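# Finish feeding two timbers onto rack hooks, machine stopped

## Task

Two timber lengths sit side by side in a stopped powered roller feed, held only at their ends by the rollers. Green starts the feed and it keeps running until red is pressed. Get each timber lying in both hooks of the rack next to the outfeed, with neither timber lying on the other, and finish with the feed stopped.

## Robot and tools

Robots: three identical i2rt Big YAM arms named arm1, arm2 and arm3. Each has six revolute joints, a two-finger gripper and a wrist camera (arm1_cam_wrist, arm2_cam_wrist, arm3_cam_wrist). Fixed room cameras: cam_button, cam_end, cam_end2, cam_over, cam_side. All images are 672x504. Reach is roughly 1.0 m from the joint1 axis. Arm feet (base_link, scene frame, metres, quat wxyz), each facing along its own +x: arm1 at (-0.142, +0.806, +0.874) quat (+0.746, -0.004, -0.004, -0.666); arm2 at (+1.110, -0.719, +0.712) quat (+0.623, -0.004, -0.007, +0.782); arm3 at (-0.225, -0.825, +0.863) quat (+0.745, +0.004, -0.004, +0.667).

Frame: one shared scene frame, origin on the floor, +z up, metres. The hand point lies between the finger pads, about 1 cm short of the tips. Fingers extend along the hand's +z; they open and close along its y. Printed hand positions can be off, more so far from the base, and the hand commonly settles a centimetre or more away from what was asked. hand_target is where the currently held joint targets would put the hand.

Tool move: each of arm1, arm2, arm3 is its own optional object (an arm not named receives nothing new), plus optional cameras. Inside an arm's object:
- joints: absolute joint targets keyed by name. joint1_rad -2.879..2.879 (base yaw, positive counter-clockwise seen from above, 0 = along foot +x); joint2_rad 0..3.141 (shoulder, 0 = upper arm pointing back, positive lifts it up then forward); joint3_rad 0..3.019 (elbow, 0 = folded, positive opens); joint4_rad -1.692..1.57 (hand pitch, positive tips fingers up); joint5_rad -1.57..1.57 (hand side swing, positive to the arm's right); joint6_rad -2.094..2.094 (hand roll, positive clockwise seen from behind); gripper_m 0..0.093, fingertip gap in metres. Done tolerances: ±0.045, 0.14, 0.09, 0.055, 0.03, 0.035 rad, gripper ±0.003 m.
- target: one list of seven numbers [x, y, z, qw, qx, qy, qz], an absolute hand pose in the scene frame (same format as the printed hand line). The hand travels in a straight line toward it starting from its current hand_target. With target present, joints may contain only gripper_m, otherwise refused.
- speed: top path speed 0.002..0.5 m/s (default 0.25), only allowed with target; rotation capped at twice that in rad/s.
- min_time_s: 0.1..8 s, minimum duration of this arm's joint moves; used alongside joints.
All motions in one call begin together; hand paths of one call finish together, paced by the slowest. A path runs 0.5 to 10 s and is cut off at 10 s; one action never exceeds 15 s. The controller clamps each step to within 100 mm and 20 degrees of the measured hand and solves with damped IK, favouring position. Hands lag, drift and may exceed speed when the arm is almost straight. Joints move at separate rates, so joint-space moves can sweep wide. Paths ignore obstacles and other arms. Unknown keys make a call invalid; out-of-range values get it refused, and after a refusal or a stop the remaining calls in that reply are skipped. A move with no arm parts returns the full state and all images plus the scene number.

cameras: list of names, ["all"], or []; omitted means none after an action, all for an empty move. The pictures line gives image order; images can be slightly older than the state.

Tool wait: seconds 0..10, optional cameras; commands nothing new, the world keeps running.
Tool zoom_image: camera name and region [x0, y0, x1, y1] in pixels (top-left origin, at most 504 by 504) of that camera's latest image.
Tool finished_scene: scene = the current scene number; irreversible, call it last in its reply and only once the goal holds without the robots.

Reading results: a move line per commanded robot reads done or its worst status (e.g. time_out). off_target: joint settled short and may still push. time_out: joints keep a nearby target and keep pushing; on_its_own lists joints not yet there ("held at" is the target, not the reading). Resend the reported position to relieve the push. not_followed / "joint command not followed" / "pose unreachable": a safety check blocked the arm's targets (self or arm collision); gripper commands still happen; the arm may keep trying. Robots under "as last shown" were not commanded; their missing lines are unchanged. Joint velocities are in joint order (rad/s, gripper m/s); "within noise" means stationary. Torques are total drive output incl. gravity, per-unit offset and noise; joints 3 and 4 wrap at ±28 N m.

Gripper: closed on nothing reads 0.000-0.003. Gripping something hard reads up to ~0.005 below its width (some read up to 0.002 wider). Commanding about 0.005 below first-contact reading gives full force (~50-64 N per pad). To release, command well above the reading.

Motor heat: holding loads, stretched poses or pushing into unreachable poses heats motors, even between calls. MOTOR HOT appears at 85 °C; at 100 °C the arm goes limp (OVER-TEMPERATURE FAULT) for 30-60 s or more, and its keys show limit_stop_at_motor_heat; resend targets afterwards.

Avoid: arms pressing on each other (including closing a gripper on another arm's fingers), which the collision check may not catch in time; hard impacts with fixed or heavy objects; dropping timber or releasing it while it moves; letting anything fall far or leave the work area. Arms do not stop on contact and keep pushing. Loose objects may occasionally be nudged by outside disturbances. The scene keeps running while you reason, holding the last command.

Each tool is called after "Request:" as a command line: name --argument value for each argument, lists and objects as JSON in quotes; but a table of rows of numbers goes row by row, as --pt "numbers of a row", without its own name.

## Session

Request:
move

Scene clock: 0.00 s.
Joint torques (N m): no reading
Heat: arm1: hottest joint1_rad 23 °C; arm2: hottest joint3_rad 22 °C; arm3: hottest joint2_rad 22 °C.
Joint velocities: within noise
arm1.joint_positions: joint1_rad=-0.792 joint2_rad=+0.591 joint3_rad=+1.353 joint4_rad=-1.540 joint5_rad=-0.284 joint6_rad=-0.232 gripper_m=+0.09396
arm1.joint_status: not commanded
arm1.hand: x=-0.2259 y=+0.6317 z=+1.3681 quat_wxyz=(-0.252, -0.742, -0.531, +0.322) (m; scene frame)
arm1.hand_target: x=-0.2248 y=+0.6331 z=+1.3776 quat_wxyz=(-0.255, -0.738, -0.530, +0.332) (m; scene frame)
arm1.hand_status: not commanded
arm2.joint_positions: joint1_rad=+0.174 joint2_rad=+0.596 joint3_rad=+1.398 joint4_rad=-1.492 joint5_rad=-0.215 joint6_rad=-0.742 gripper_m=+0.09396
arm2.joint_status: not commanded
arm2.hand: x=+0.9917 y=-0.5514 z=+1.2298 quat_wxyz=(-0.294, +0.890, -0.145, -0.318) (m; scene frame)
arm2.hand_target: x=+0.9922 y=-0.5532 z=+1.2409 quat_wxyz=(-0.304, +0.884, -0.142, -0.324) (m; scene frame)
arm2.hand_status: not commanded
arm3.joint_positions: joint1_rad=-0.151 joint2_rad=+0.603 joint3_rad=+1.486 joint4_rad=-1.464 joint5_rad=+0.148 joint6_rad=-0.406 gripper_m=+0.09396
arm3.joint_status: not commanded
arm3.hand: x=-0.1490 y=-0.6490 z=+1.4265 quat_wxyz=(-0.459, +0.638, -0.600, -0.152) (m; scene frame)
arm3.hand_target: x=-0.1498 y=-0.6521 z=+1.4353 quat_wxyz=(-0.468, +0.633, -0.597, -0.156) (m; scene frame)
arm3.hand_status: not commanded
pictures: arm1_cam_wrist, arm2_cam_wrist, arm3_cam_wrist, cam_button, cam_end, cam_end2, cam_over, cam_side

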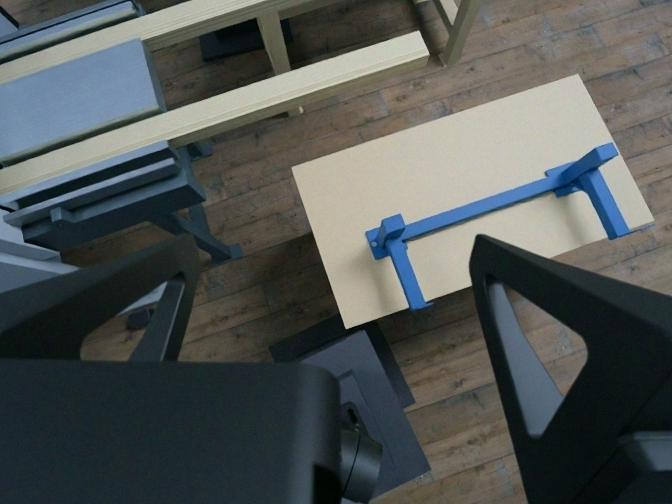

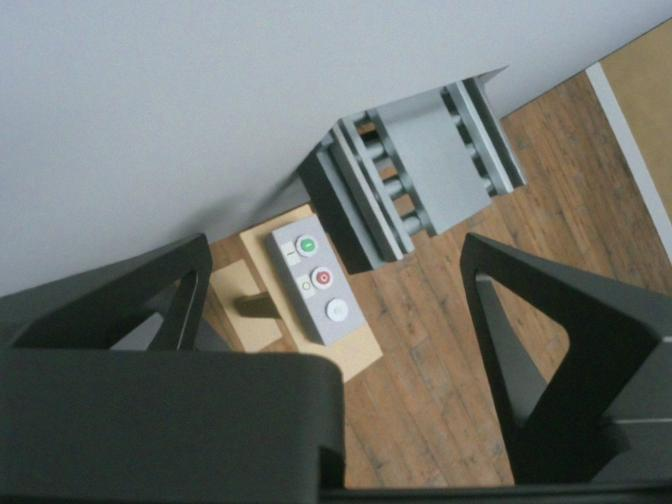

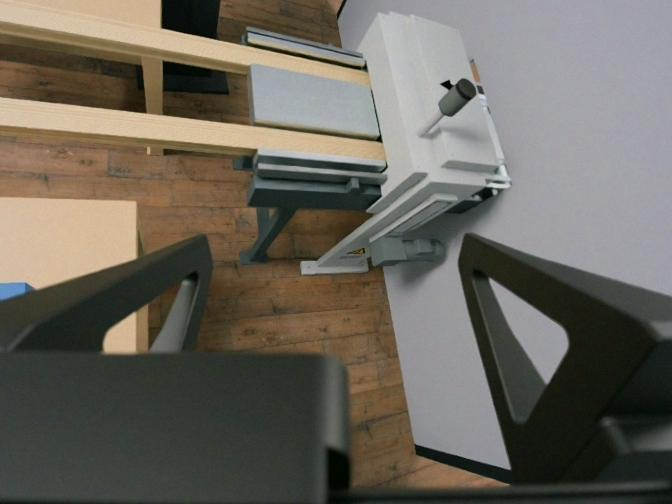

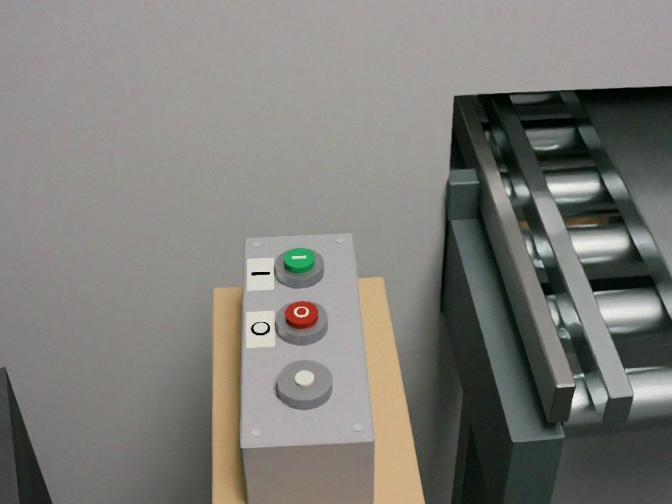

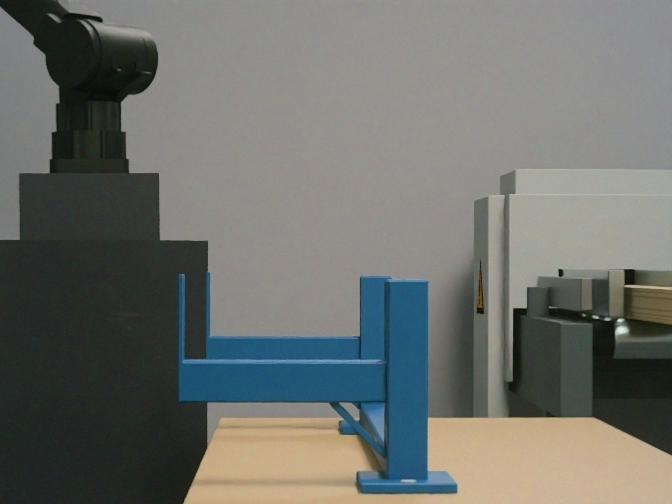

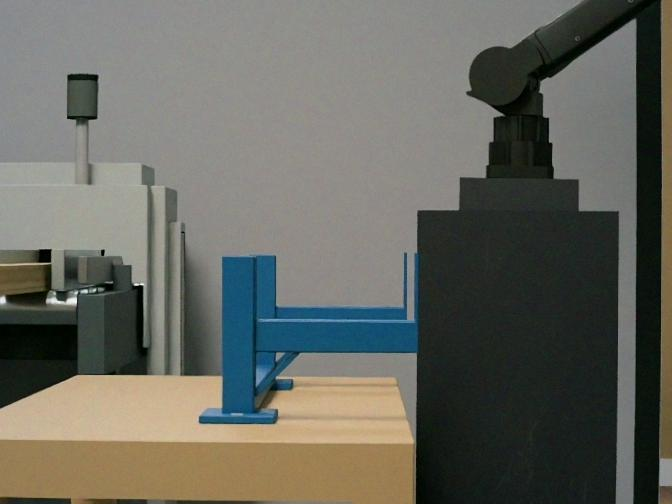

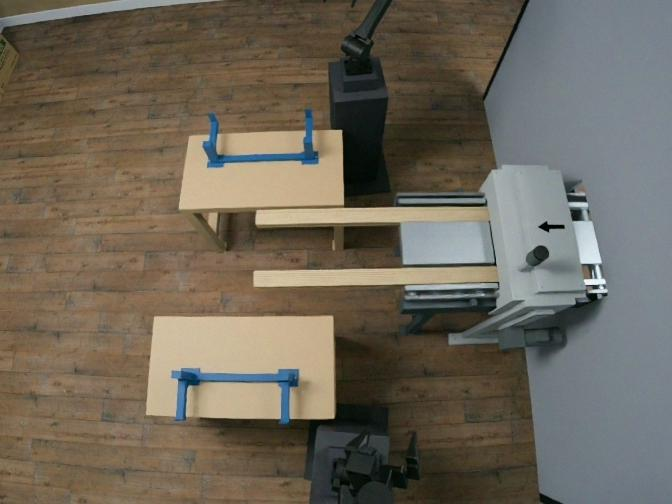

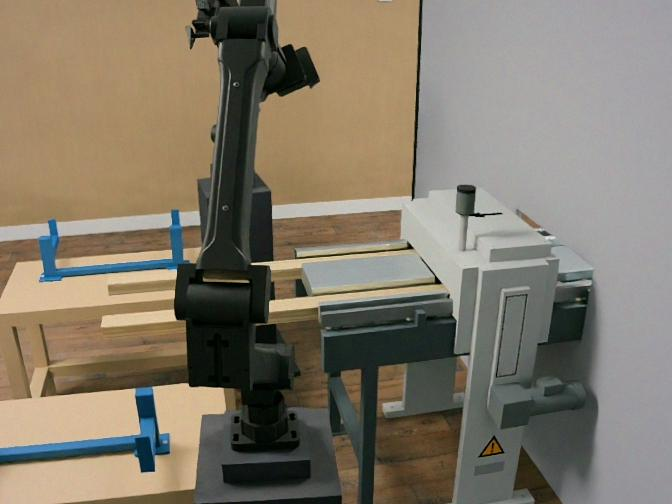

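Request:
move --arm1 '{"target":[-0.15,0.3,1.15,0,1,0,0],"speed":0.3}' --arm3 '{"target":[-0.2,-0.3,1.15,0,1,0,0],"speed":0.3}' --arm2 '{"target":[0.95,-0.4,1.1,0,0.7071,-0.7071,0],"speed":0.3}' --cameras '["all"]'

Scene clock: 85.57 s.
Joint torques (N m): arm1=[-0.56 -13.27 14.35 -0.29 -0.09 0.12] | arm2=[-3.25 -7.36 12.62 0.05 -0.06 0.27] | arm3=[-1.2 -12.28 12.64 0.13 -0.07 -0.03]
Heat: arm1: hottest joint3_rad 25 °C; arm2: hottest joint3_rad 27 °C; arm3: hottest joint3_rad 31 °C.
move: arm1 off_target; arm2 off_target; arm3 off_target
Joint velocities: within noise
arm1.joint_positions: joint1_rad=-0.118 joint2_rad=+1.668 joint3_rad=+1.682 joint4_rad=-1.621 joint5_rad=+0.005 joint6_rad=+1.548 gripper_m=+0.09396
arm1.joint_status: not commanded
arm1.hand: x=-0.1457 y=+0.3104 z=+1.1379 quat_wxyz=(+0.012, -1.000, -0.009, +0.002) (m; scene frame)
arm1.hand_target: x=-0.1501 y=+0.3006 z=+1.1499 quat_wxyz=(+0.000, -1.000, +0.000, +0.000) (m; scene frame)
arm1.hand_status: off_target (0.017 m and 1.8 deg from the pose sent, 0.404 m and 84.2 deg at the start)
arm2.joint_positions: joint1_rad=+0.231 joint2_rad=+1.189 joint3_rad=+1.456 joint4_rad=-1.688 joint5_rad=-0.013 joint6_rad=+0.434 gripper_m=+0.09396
arm2.joint_status: not commanded
arm2.hand: x=+0.9501 y=-0.4083 z=+1.0746 quat_wxyz=(-0.026, +0.714, -0.697, -0.070) (m; scene frame)
arm2.hand_target: x=+0.9504 y=-0.4009 z=+1.0987 quat_wxyz=(-0.033, +0.704, -0.703, -0.093) (m; scene frame)
arm2.hand_status: off_target (0.027 m and 8.6 deg from the pose sent, 0.204 m and 86.0 deg at the start; a joint's target at an end of its range on 64 of 118 steps)
arm3.joint_positions: joint1_rad=+0.057 joint2_rad=+1.722 joint3_rad=+1.776 joint4_rad=-1.667 joint5_rad=-0.003 joint6_rad=-1.607 gripper_m=+0.09396
arm3.joint_status: not commanded
arm3.hand: x=-0.1975 y=-0.3120 z=+1.1369 quat_wxyz=(+0.014, +1.000, -0.009, -0.002) (m; scene frame)
arm3.hand_target: x=-0.2000 y=-0.3007 z=+1.1499 quat_wxyz=(+0.000, +1.000, +0.000, +0.000) (m; scene frame)
arm3.hand_status: off_target (0.018 m and 1.9 deg from the pose sent, 0.448 m and 100.8 deg at the start)
pictures: arm1_cam_wrist, arm2_cam_wrist, arm3_cam_wrist, cam_button, cam_end, cam_end2, cam_over, cam_side

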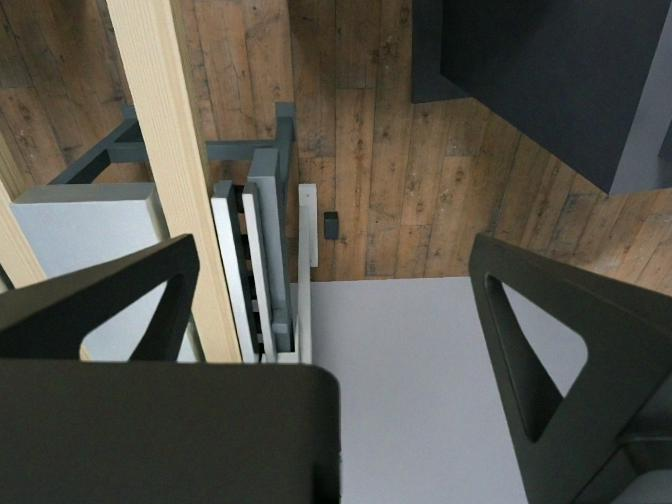

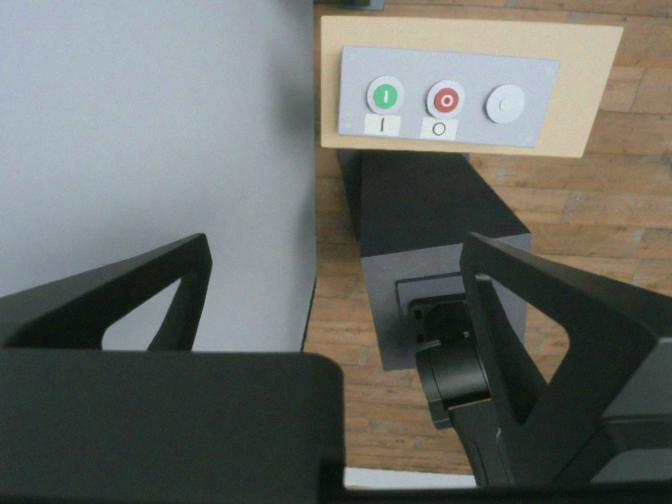

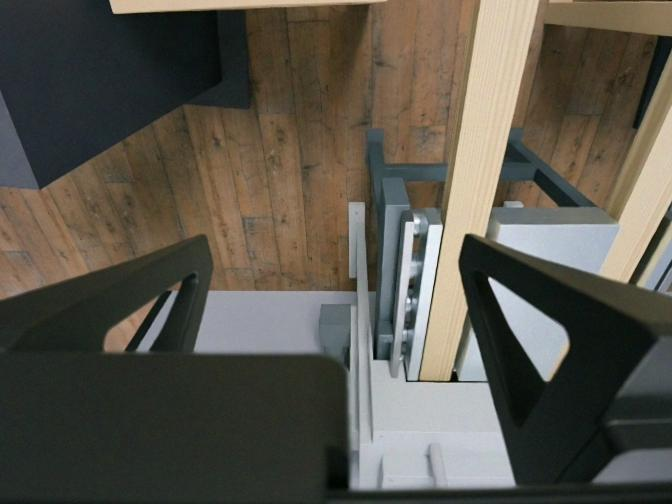

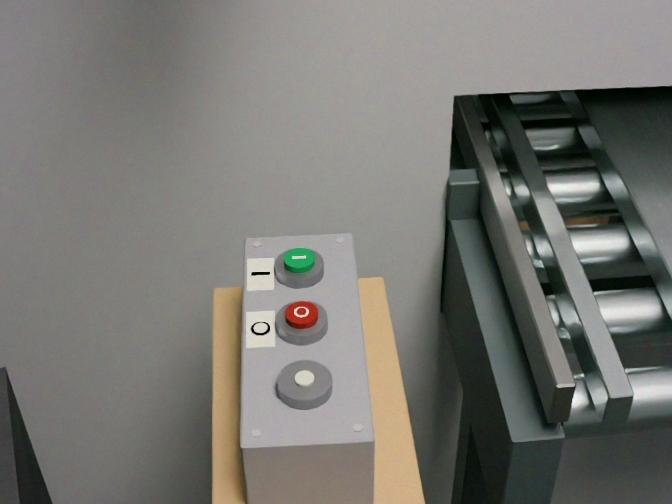

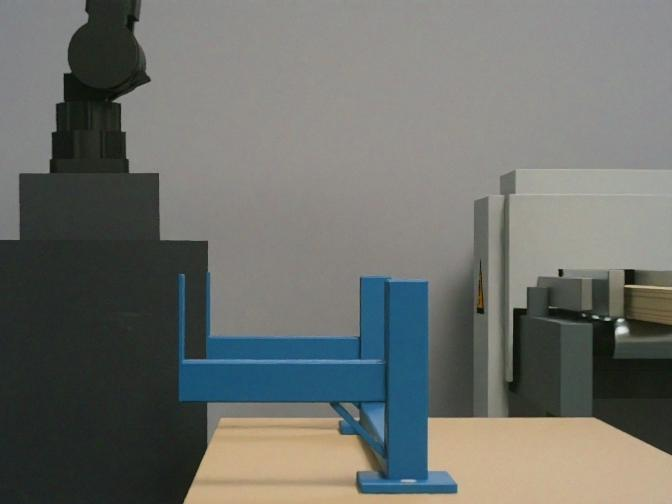

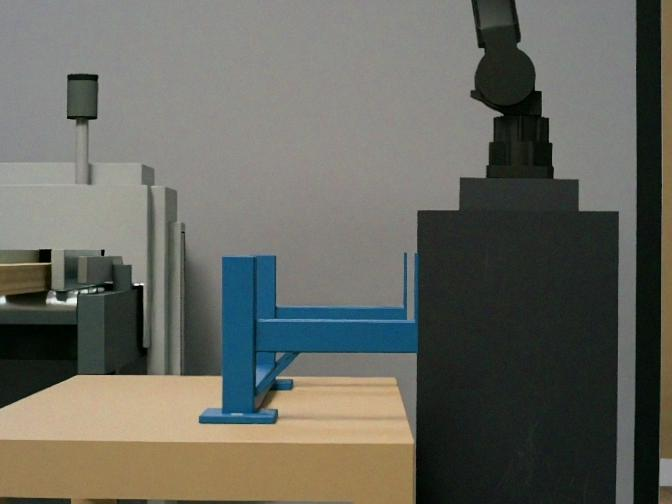

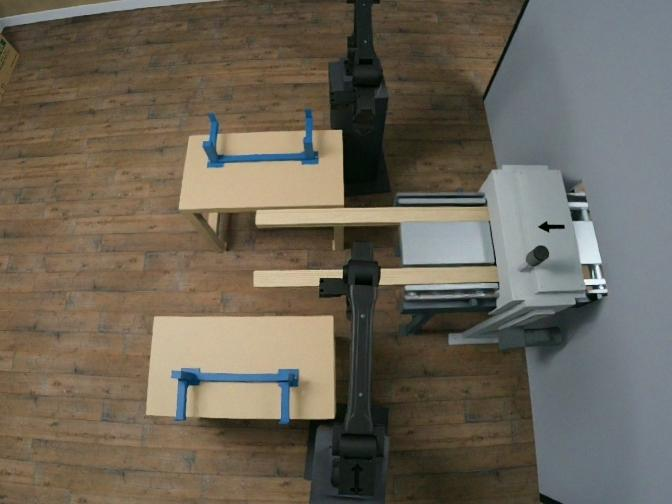

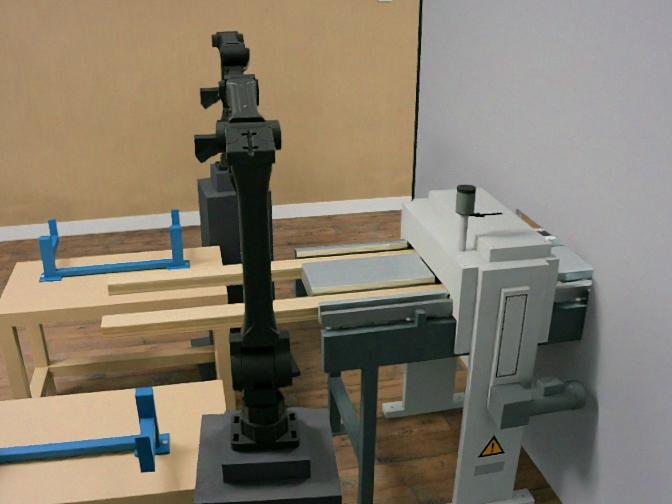

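Request:
move --arm1 '{"target":[-0.3,0.17,1.1,0,1,0,0],"speed":0.3}' --arm3 '{"target":[-0.3,-0.17,1.1,0,1,0,0],"speed":0.3}' --arm2 '{"target":[0.98,-0.36,1.0,0,0.7071,-0.7071,0],"speed":0.3,"joints":{"gripper_m":0.0}}' --cameras '["arm1_cam_wrist", "arm2_cam_wrist", "arm3_cam_wrist", "cam_button", "cam_over"]'

Request:
zoom_image --camera "cam_over" --region '[140, 60, 392, 312]'

Scene clock: 130.03 s.
Joint torques (N m): arm1=[0.62 -19.19 14.28 -0.29 0.02 -0.06] | arm2=[-3.08 -9.88 7.56 0.59 0.09 0.01] | arm3=[-1.79 -16.67 12.66 0.28 -0.14 0.14]
Heat: arm1: hottest joint3_rad 33 °C; arm2: hottest joint3_rad 35 °C; arm3: hottest joint3_rad 35 °C.
move: arm1 off_target; arm2 done; arm3 off_target
Joint velocities: within noise
arm1.joint_positions: joint1_rad=-0.354 joint2_rad=+2.098 joint3_rad=+2.192 joint4_rad=-1.673 joint5_rad=+0.004 joint6_rad=+1.339 gripper_m=+0.09396
arm1.joint_status: not commanded
arm1.hand: x=-0.2981 y=+0.1786 z=+1.0924 quat_wxyz=(-0.002, -1.000, +0.004, +0.001) (m; scene frame)
arm1.hand_target: x=-0.2999 y=+0.1706 z=+1.0997 quat_wxyz=(-0.011, -1.000, +0.000, +0.003) (m; scene frame)
arm1.hand_status: off_target (0.012 m and 0.5 deg from the pose sent, 0.212 m and 1.8 deg at the start; a joint's target at an end of its range on 24 of 51 steps)
arm2.joint_positions: joint1_rad=+0.116 joint2_rad=+1.339 joint3_rad=+1.399 joint4_rad=-1.640 joint5_rad=-0.017 joint6_rad=+0.344 gripper_m=+0.00050
arm2.joint_status: all done
arm2.hand: x=+0.9769 y=-0.3632 z=+1.0021 quat_wxyz=(+0.002, +0.706, -0.708, +0.003) (m; scene frame)
arm2.hand_target: x=+0.9800 y=-0.3601 z=+0.9999 quat_wxyz=(+0.000, +0.707, -0.707, +0.000) (m; scene frame)
arm2.hand_status: done (0.005 m and 0.5 deg from the pose sent, 0.094 m and 8.6 deg at the start)
arm3.joint_positions: joint1_rad=+0.223 joint2_rad=+2.101 joint3_rad=+2.221 joint4_rad=-1.690 joint5_rad=-0.003 joint6_rad=-1.467 gripper_m=+0.09396
arm3.joint_status: not commanded
arm3.hand: x=-0.2982 y=-0.1804 z=+1.0915 quat_wxyz=(-0.007, +1.000, +0.004, -0.001) (m; scene frame)
arm3.hand_target: x=-0.3000 y=-0.1710 z=+1.0996 quat_wxyz=(-0.019, +1.000, +0.000, -0.002) (m; scene frame)
arm3.hand_status: off_target (0.014 m and 0.9 deg from the pose sent, 0.179 m and 1.9 deg at the start; a joint's target at an end of its range on 28 of 51 steps)
pictures: arm1_cam_wrist, arm2_cam_wrist, arm3_cam_wrist, cam_button, cam_over

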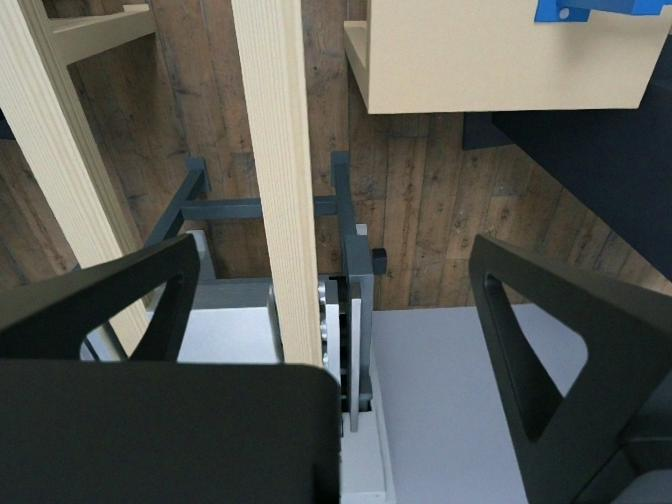

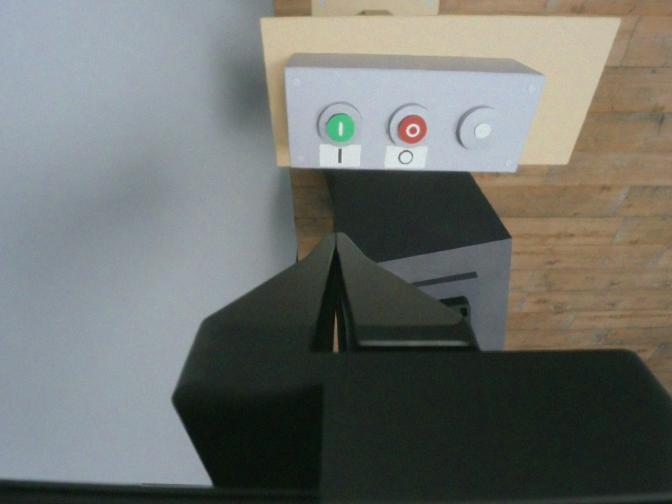

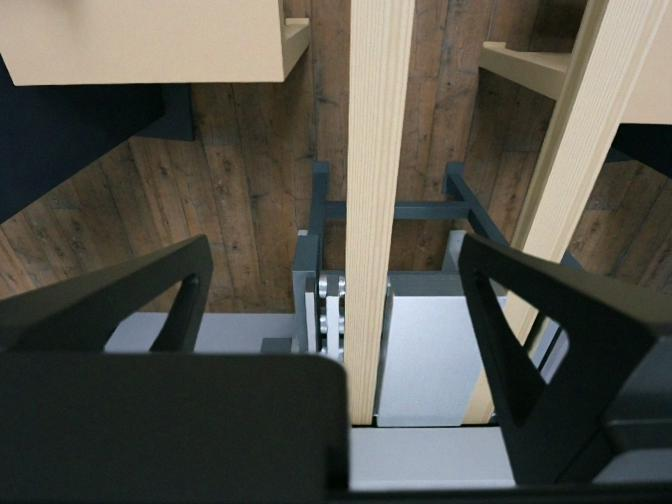

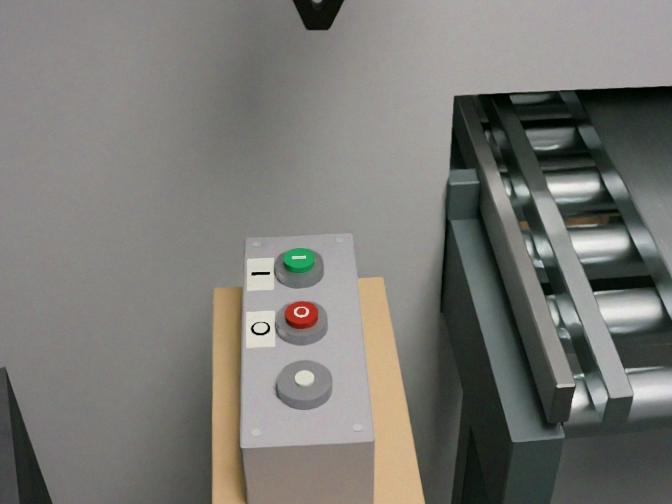

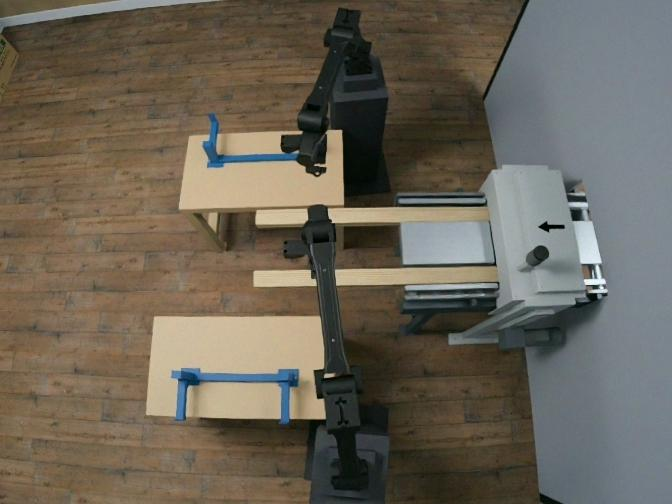

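Scaled by 2.000 from the camera's 672x504 image, which has a finer 960x720 frame.

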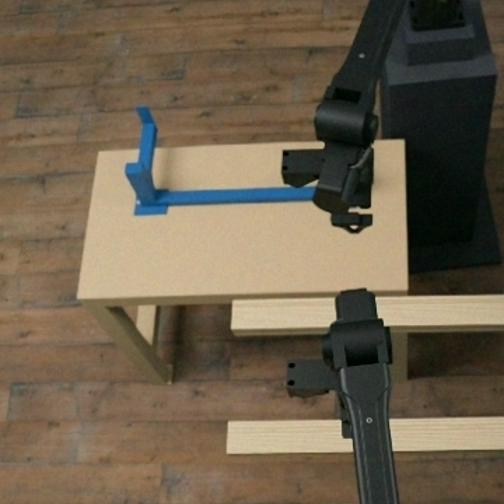

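Request:
move --arm1 '{"target":[-0.1,0.13,0.95,0,1,0,0],"speed":0.3}' --arm3 '{"target":[-0.1,-0.14,0.95,0,1,0,0],"speed":0.3}' --arm2 '{"target":[0.98,-0.36,0.92,0,0.7071,-0.7071,0],"speed":0.2,"joints":{"gripper_m":0.0}}' --cameras '["all"]'

Request:
zoom_image --camera "cam_end" --region '[472, 200, 672, 400]'

Request:
zoom_image --camera "cam_over" --region '[140, 100, 580, 430]'

Scene clock: 219.13 s.
Joint torques (N m): arm1=[0.85 -21.07 12.14 0.43 -0.05 0.03] | arm2=[-2.84 -9.05 7.16 0.65 0.08 0.05] | arm3=[-1.2 -18.9 11.86 0.66 -0.1 -0.06]
Heat: arm1: hottest joint3_rad 36 °C; arm2: hottest joint3_rad 31 °C; arm3: hottest joint3_rad 47 °C.
move: arm1 done; arm2 done; arm3 off_target
Joint velocities: within noise
arm1.joint_positions: joint1_rad=-0.046 joint2_rad=+2.214 joint3_rad=+2.009 joint4_rad=-1.398 joint5_rad=+0.003 joint6_rad=+1.625 gripper_m=+0.09396
arm1.joint_status: not commanded
arm1.hand: x=-0.0982 y=+0.1394 z=+0.9490 quat_wxyz=(+0.010, -1.000, -0.007, +0.002) (m; scene frame)
arm1.hand_target: x=-0.0999 y=+0.1302 z=+0.9501 quat_wxyz=(+0.000, -1.000, +0.000, +0.000) (m; scene frame)
arm1.hand_status: done (0.010 m and 1.4 deg from the pose sent, 0.249 m and 0.5 deg at the start)
arm2.joint_positions: joint1_rad=+0.116 joint2_rad=+1.339 joint3_rad=+1.203 joint4_rad=-1.429 joint5_rad=-0.017 joint6_rad=+0.344 gripper_m=+0.00050
arm2.joint_status: all done
arm2.hand: x=+0.9777 y=-0.3621 z=+0.9273 quat_wxyz=(-0.001, +0.706, -0.708, -0.003) (m; scene frame)
arm2.hand_target: x=+0.9800 y=-0.3602 z=+0.9200 quat_wxyz=(+0.000, +0.707, -0.707, +0.000) (m; scene frame)
arm2.hand_status: done (0.008 m and 0.4 deg from the pose sent, 0.082 m and 0.4 deg at the start)
arm3.joint_positions: joint1_rad=-0.075 joint2_rad=+2.268 joint3_rad=+2.115 joint4_rad=-1.465 joint5_rad=+0.000 joint6_rad=-1.740 gripper_m=+0.09396
arm3.joint_status: not commanded
arm3.hand: x=-0.0986 y=-0.1548 z=+0.9424 quat_wxyz=(+0.017, +1.000, -0.008, -0.004) (m; scene frame)
arm3.hand_target: x=-0.1002 y=-0.1407 z=+0.9503 quat_wxyz=(+0.000, +1.000, +0.000, +0.000) (m; scene frame)
arm3.hand_status: off_target (0.017 m and 2.2 deg from the pose sent, 0.247 m and 0.9 deg at the start)
pictures: arm1_cam_wrist, arm2_cam_wrist, arm3_cam_wrist, cam_button, cam_end, cam_end2, cam_over, cam_side

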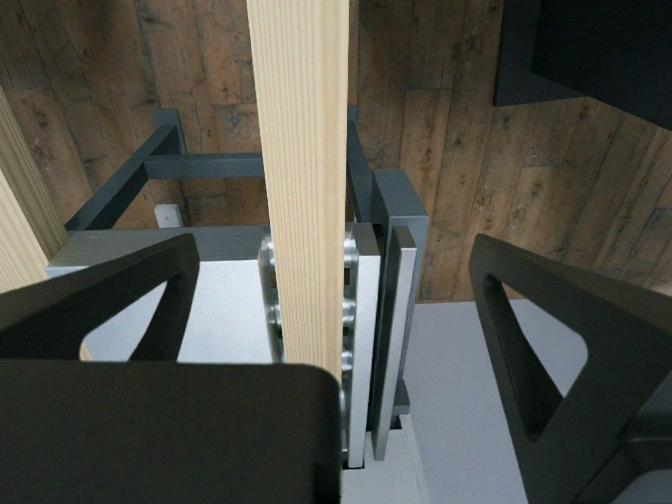

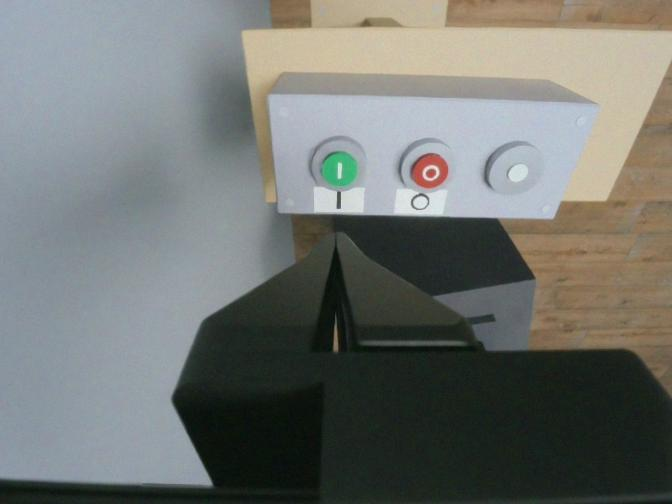

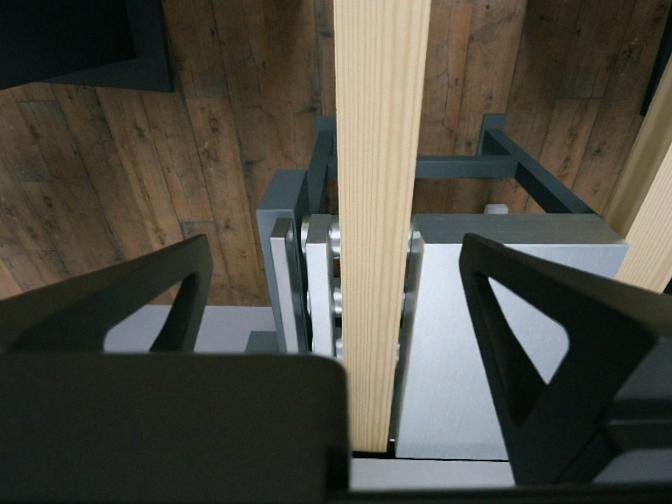

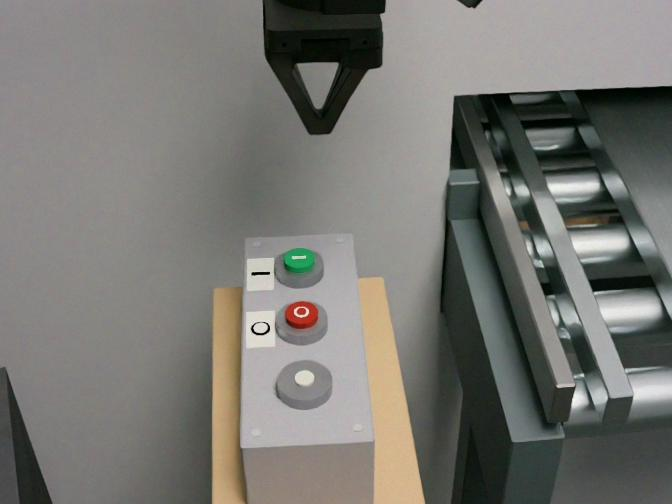

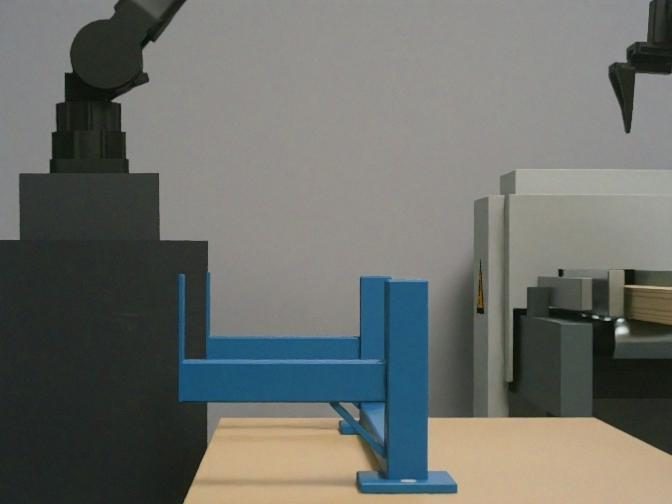

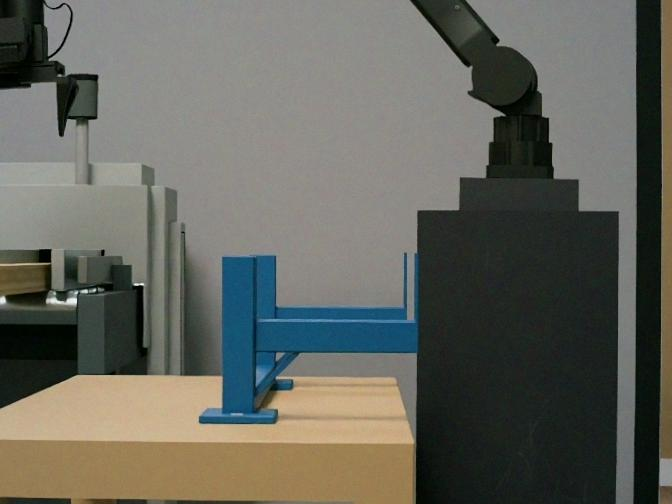

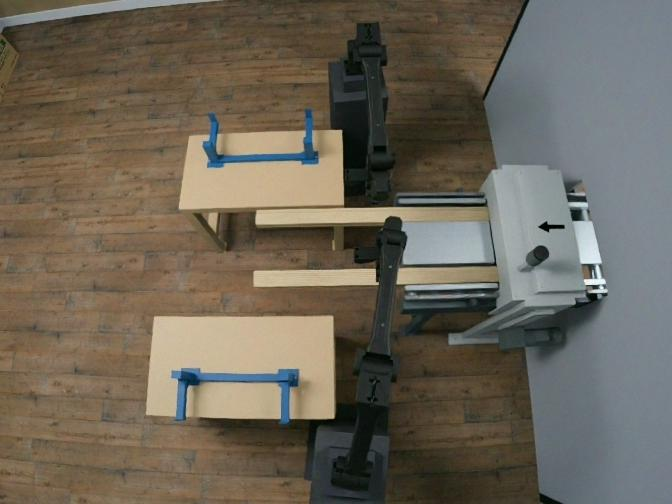

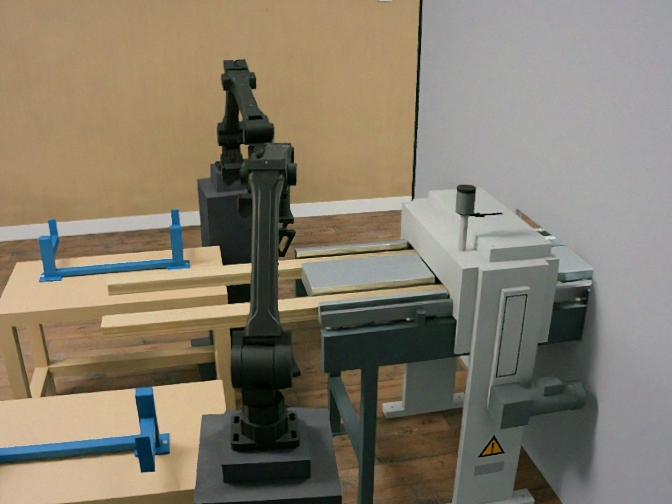

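Scaled by 2.520 from the camera's 672x504 image, which has a finer 960x720 frame.

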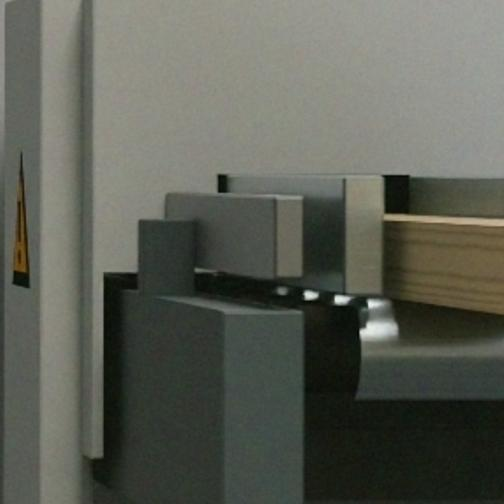

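Scaled by 1.145 from the camera's 672x504 image, which has a finer 960x720 frame.

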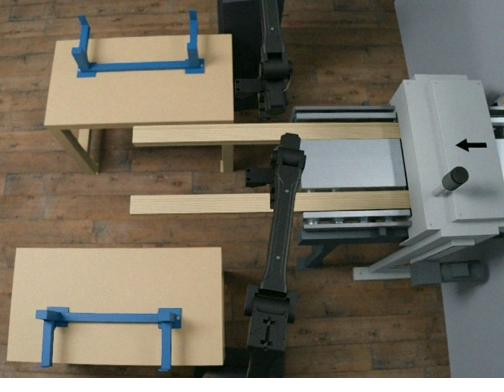

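Request:
move --arm1 '{"target":[-0.1,0.107,0.86,0,1,0,0],"speed":0.2}' --arm3 '{"target":[-0.1,-0.108,0.86,0,1,0,0],"speed":0.2}' --arm2 '{"target":[0.983,-0.36,0.875,0,0.7071,-0.7071,0],"speed":0.2,"joints":{"gripper_m":0.0}}' --cameras '["arm1_cam_wrist", "arm2_cam_wrist", "arm3_cam_wrist", "cam_button", "cam_end", "cam_end2"]'

Scene clock: 254.90 s.
Joint torques (N m): arm1=[-0.15 -21.89 12.97 0.4 -0.05 0.07] | arm2=[-3.25 -9.35 7.04 0.62 0.09 0.01] | arm3=[-0.97 -19.9 12.18 0.5 -0.11 0.02]
Heat: arm1: hottest joint3_rad 31 °C; arm2: hottest joint3_rad 30 °C; arm3: hottest joint3_rad 46 °C.
move: arm1 off_target; arm2 done; arm3 off_target
Joint velocities: within noise
arm1.joint_positions: joint1_rad=-0.046 joint2_rad=+2.362 joint3_rad=+2.010 joint4_rad=-1.270 joint5_rad=+0.003 joint6_rad=+1.625 gripper_m=+0.09396
arm1.joint_status: not commanded
arm1.hand: x=-0.0970 y=+0.1228 z=+0.8509 quat_wxyz=(+0.020, -1.000, -0.006, +0.002) (m; scene frame)
arm1.hand_target: x=-0.1000 y=+0.1076 z=+0.8603 quat_wxyz=(+0.000, -1.000, +0.000, +0.000) (m; scene frame)
arm1.hand_status: off_target (0.018 m and 2.4 deg from the pose sent, 0.095 m and 1.4 deg at the start)
arm2.joint_positions: joint1_rad=+0.116 joint2_rad=+1.365 joint3_rad=+1.104 joint4_rad=-1.308 joint5_rad=-0.017 joint6_rad=+0.341 gripper_m=+0.00050
arm2.joint_status: all done
arm2.hand: x=+0.9786 y=-0.3622 z=+0.8810 quat_wxyz=(+0.000, +0.707, -0.707, -0.002) (m; scene frame)
arm2.hand_target: x=+0.9830 y=-0.3601 z=+0.8751 quat_wxyz=(+0.000, +0.707, -0.707, +0.000) (m; scene frame)
arm2.hand_status: done (0.008 m and 0.2 deg from the pose sent, 0.053 m and 0.4 deg at the start)
arm3.joint_positions: joint1_rad=-0.071 joint2_rad=+2.438 joint3_rad=+2.180 joint4_rad=-1.364 joint5_rad=+0.000 joint6_rad=-1.740 gripper_m=+0.09396
arm3.joint_status: not commanded
arm3.hand: x=-0.0960 y=-0.1254 z=+0.8500 quat_wxyz=(+0.019, +1.000, -0.006, -0.004) (m; scene frame)
arm3.hand_target: x=-0.1001 y=-0.1090 z=+0.8602 quat_wxyz=(+0.000, +1.000, +0.000, +0.000) (m; scene frame)
arm3.hand_status: off_target (0.020 m and 2.3 deg from the pose sent, 0.095 m and 2.2 deg at the start)
pictures: arm1_cam_wrist, arm2_cam_wrist, arm3_cam_wrist, cam_button, cam_end, cam_end2

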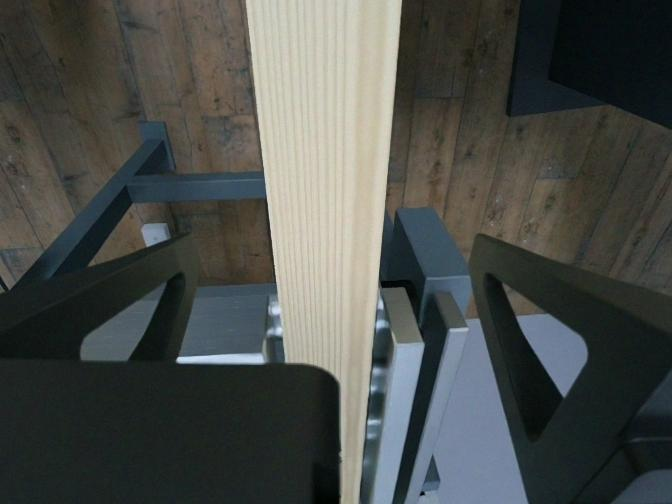

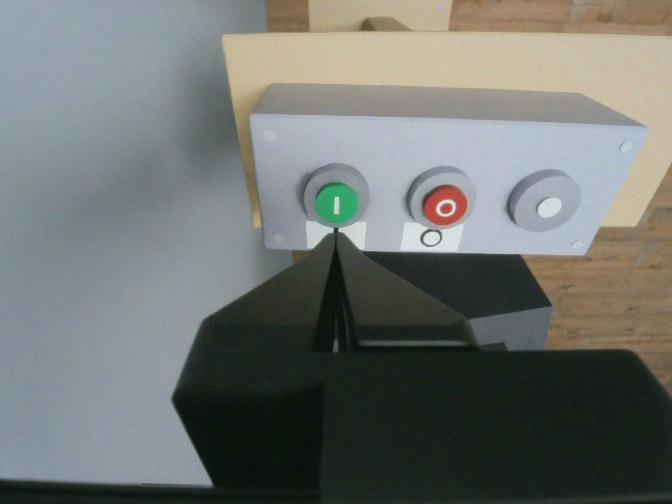

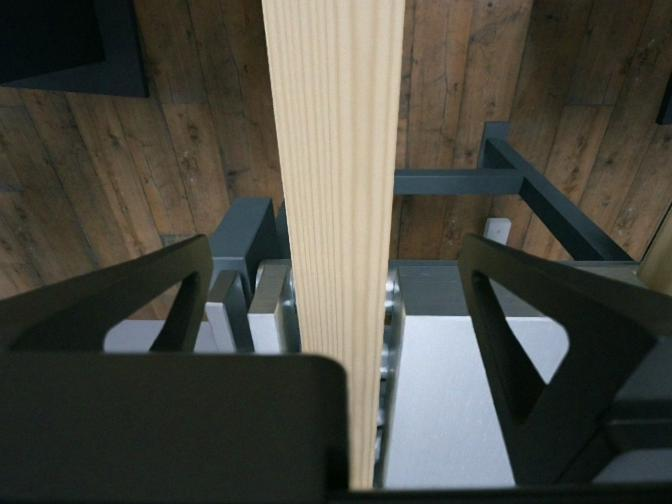

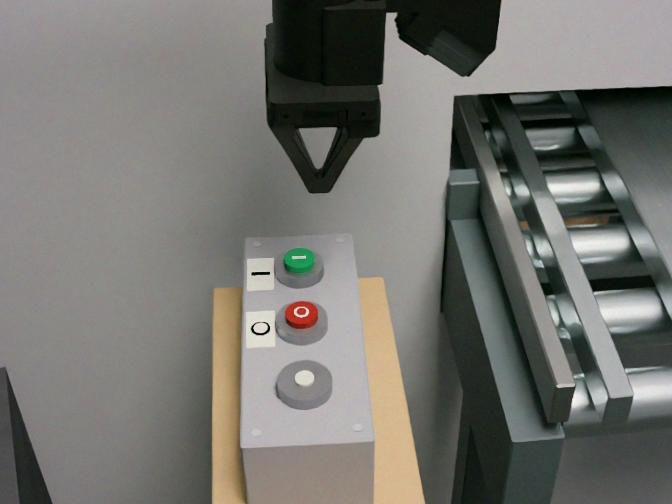

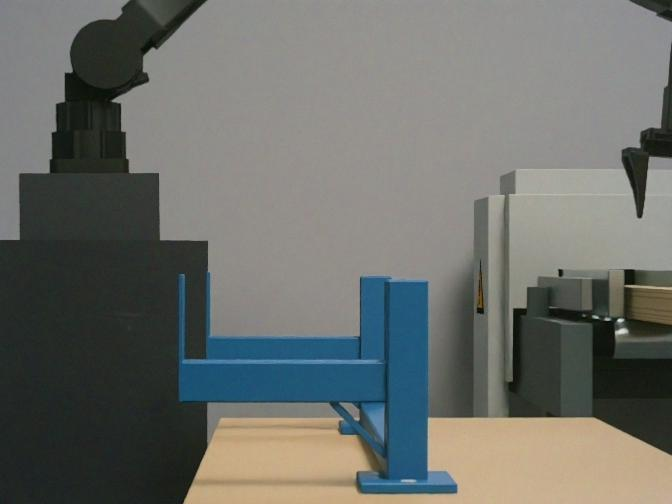

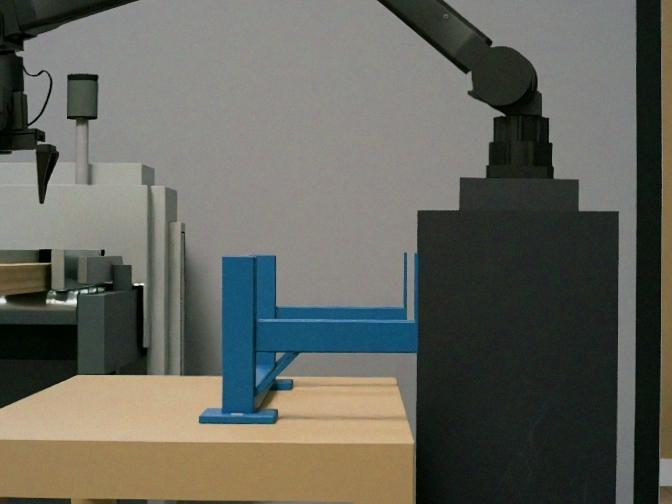

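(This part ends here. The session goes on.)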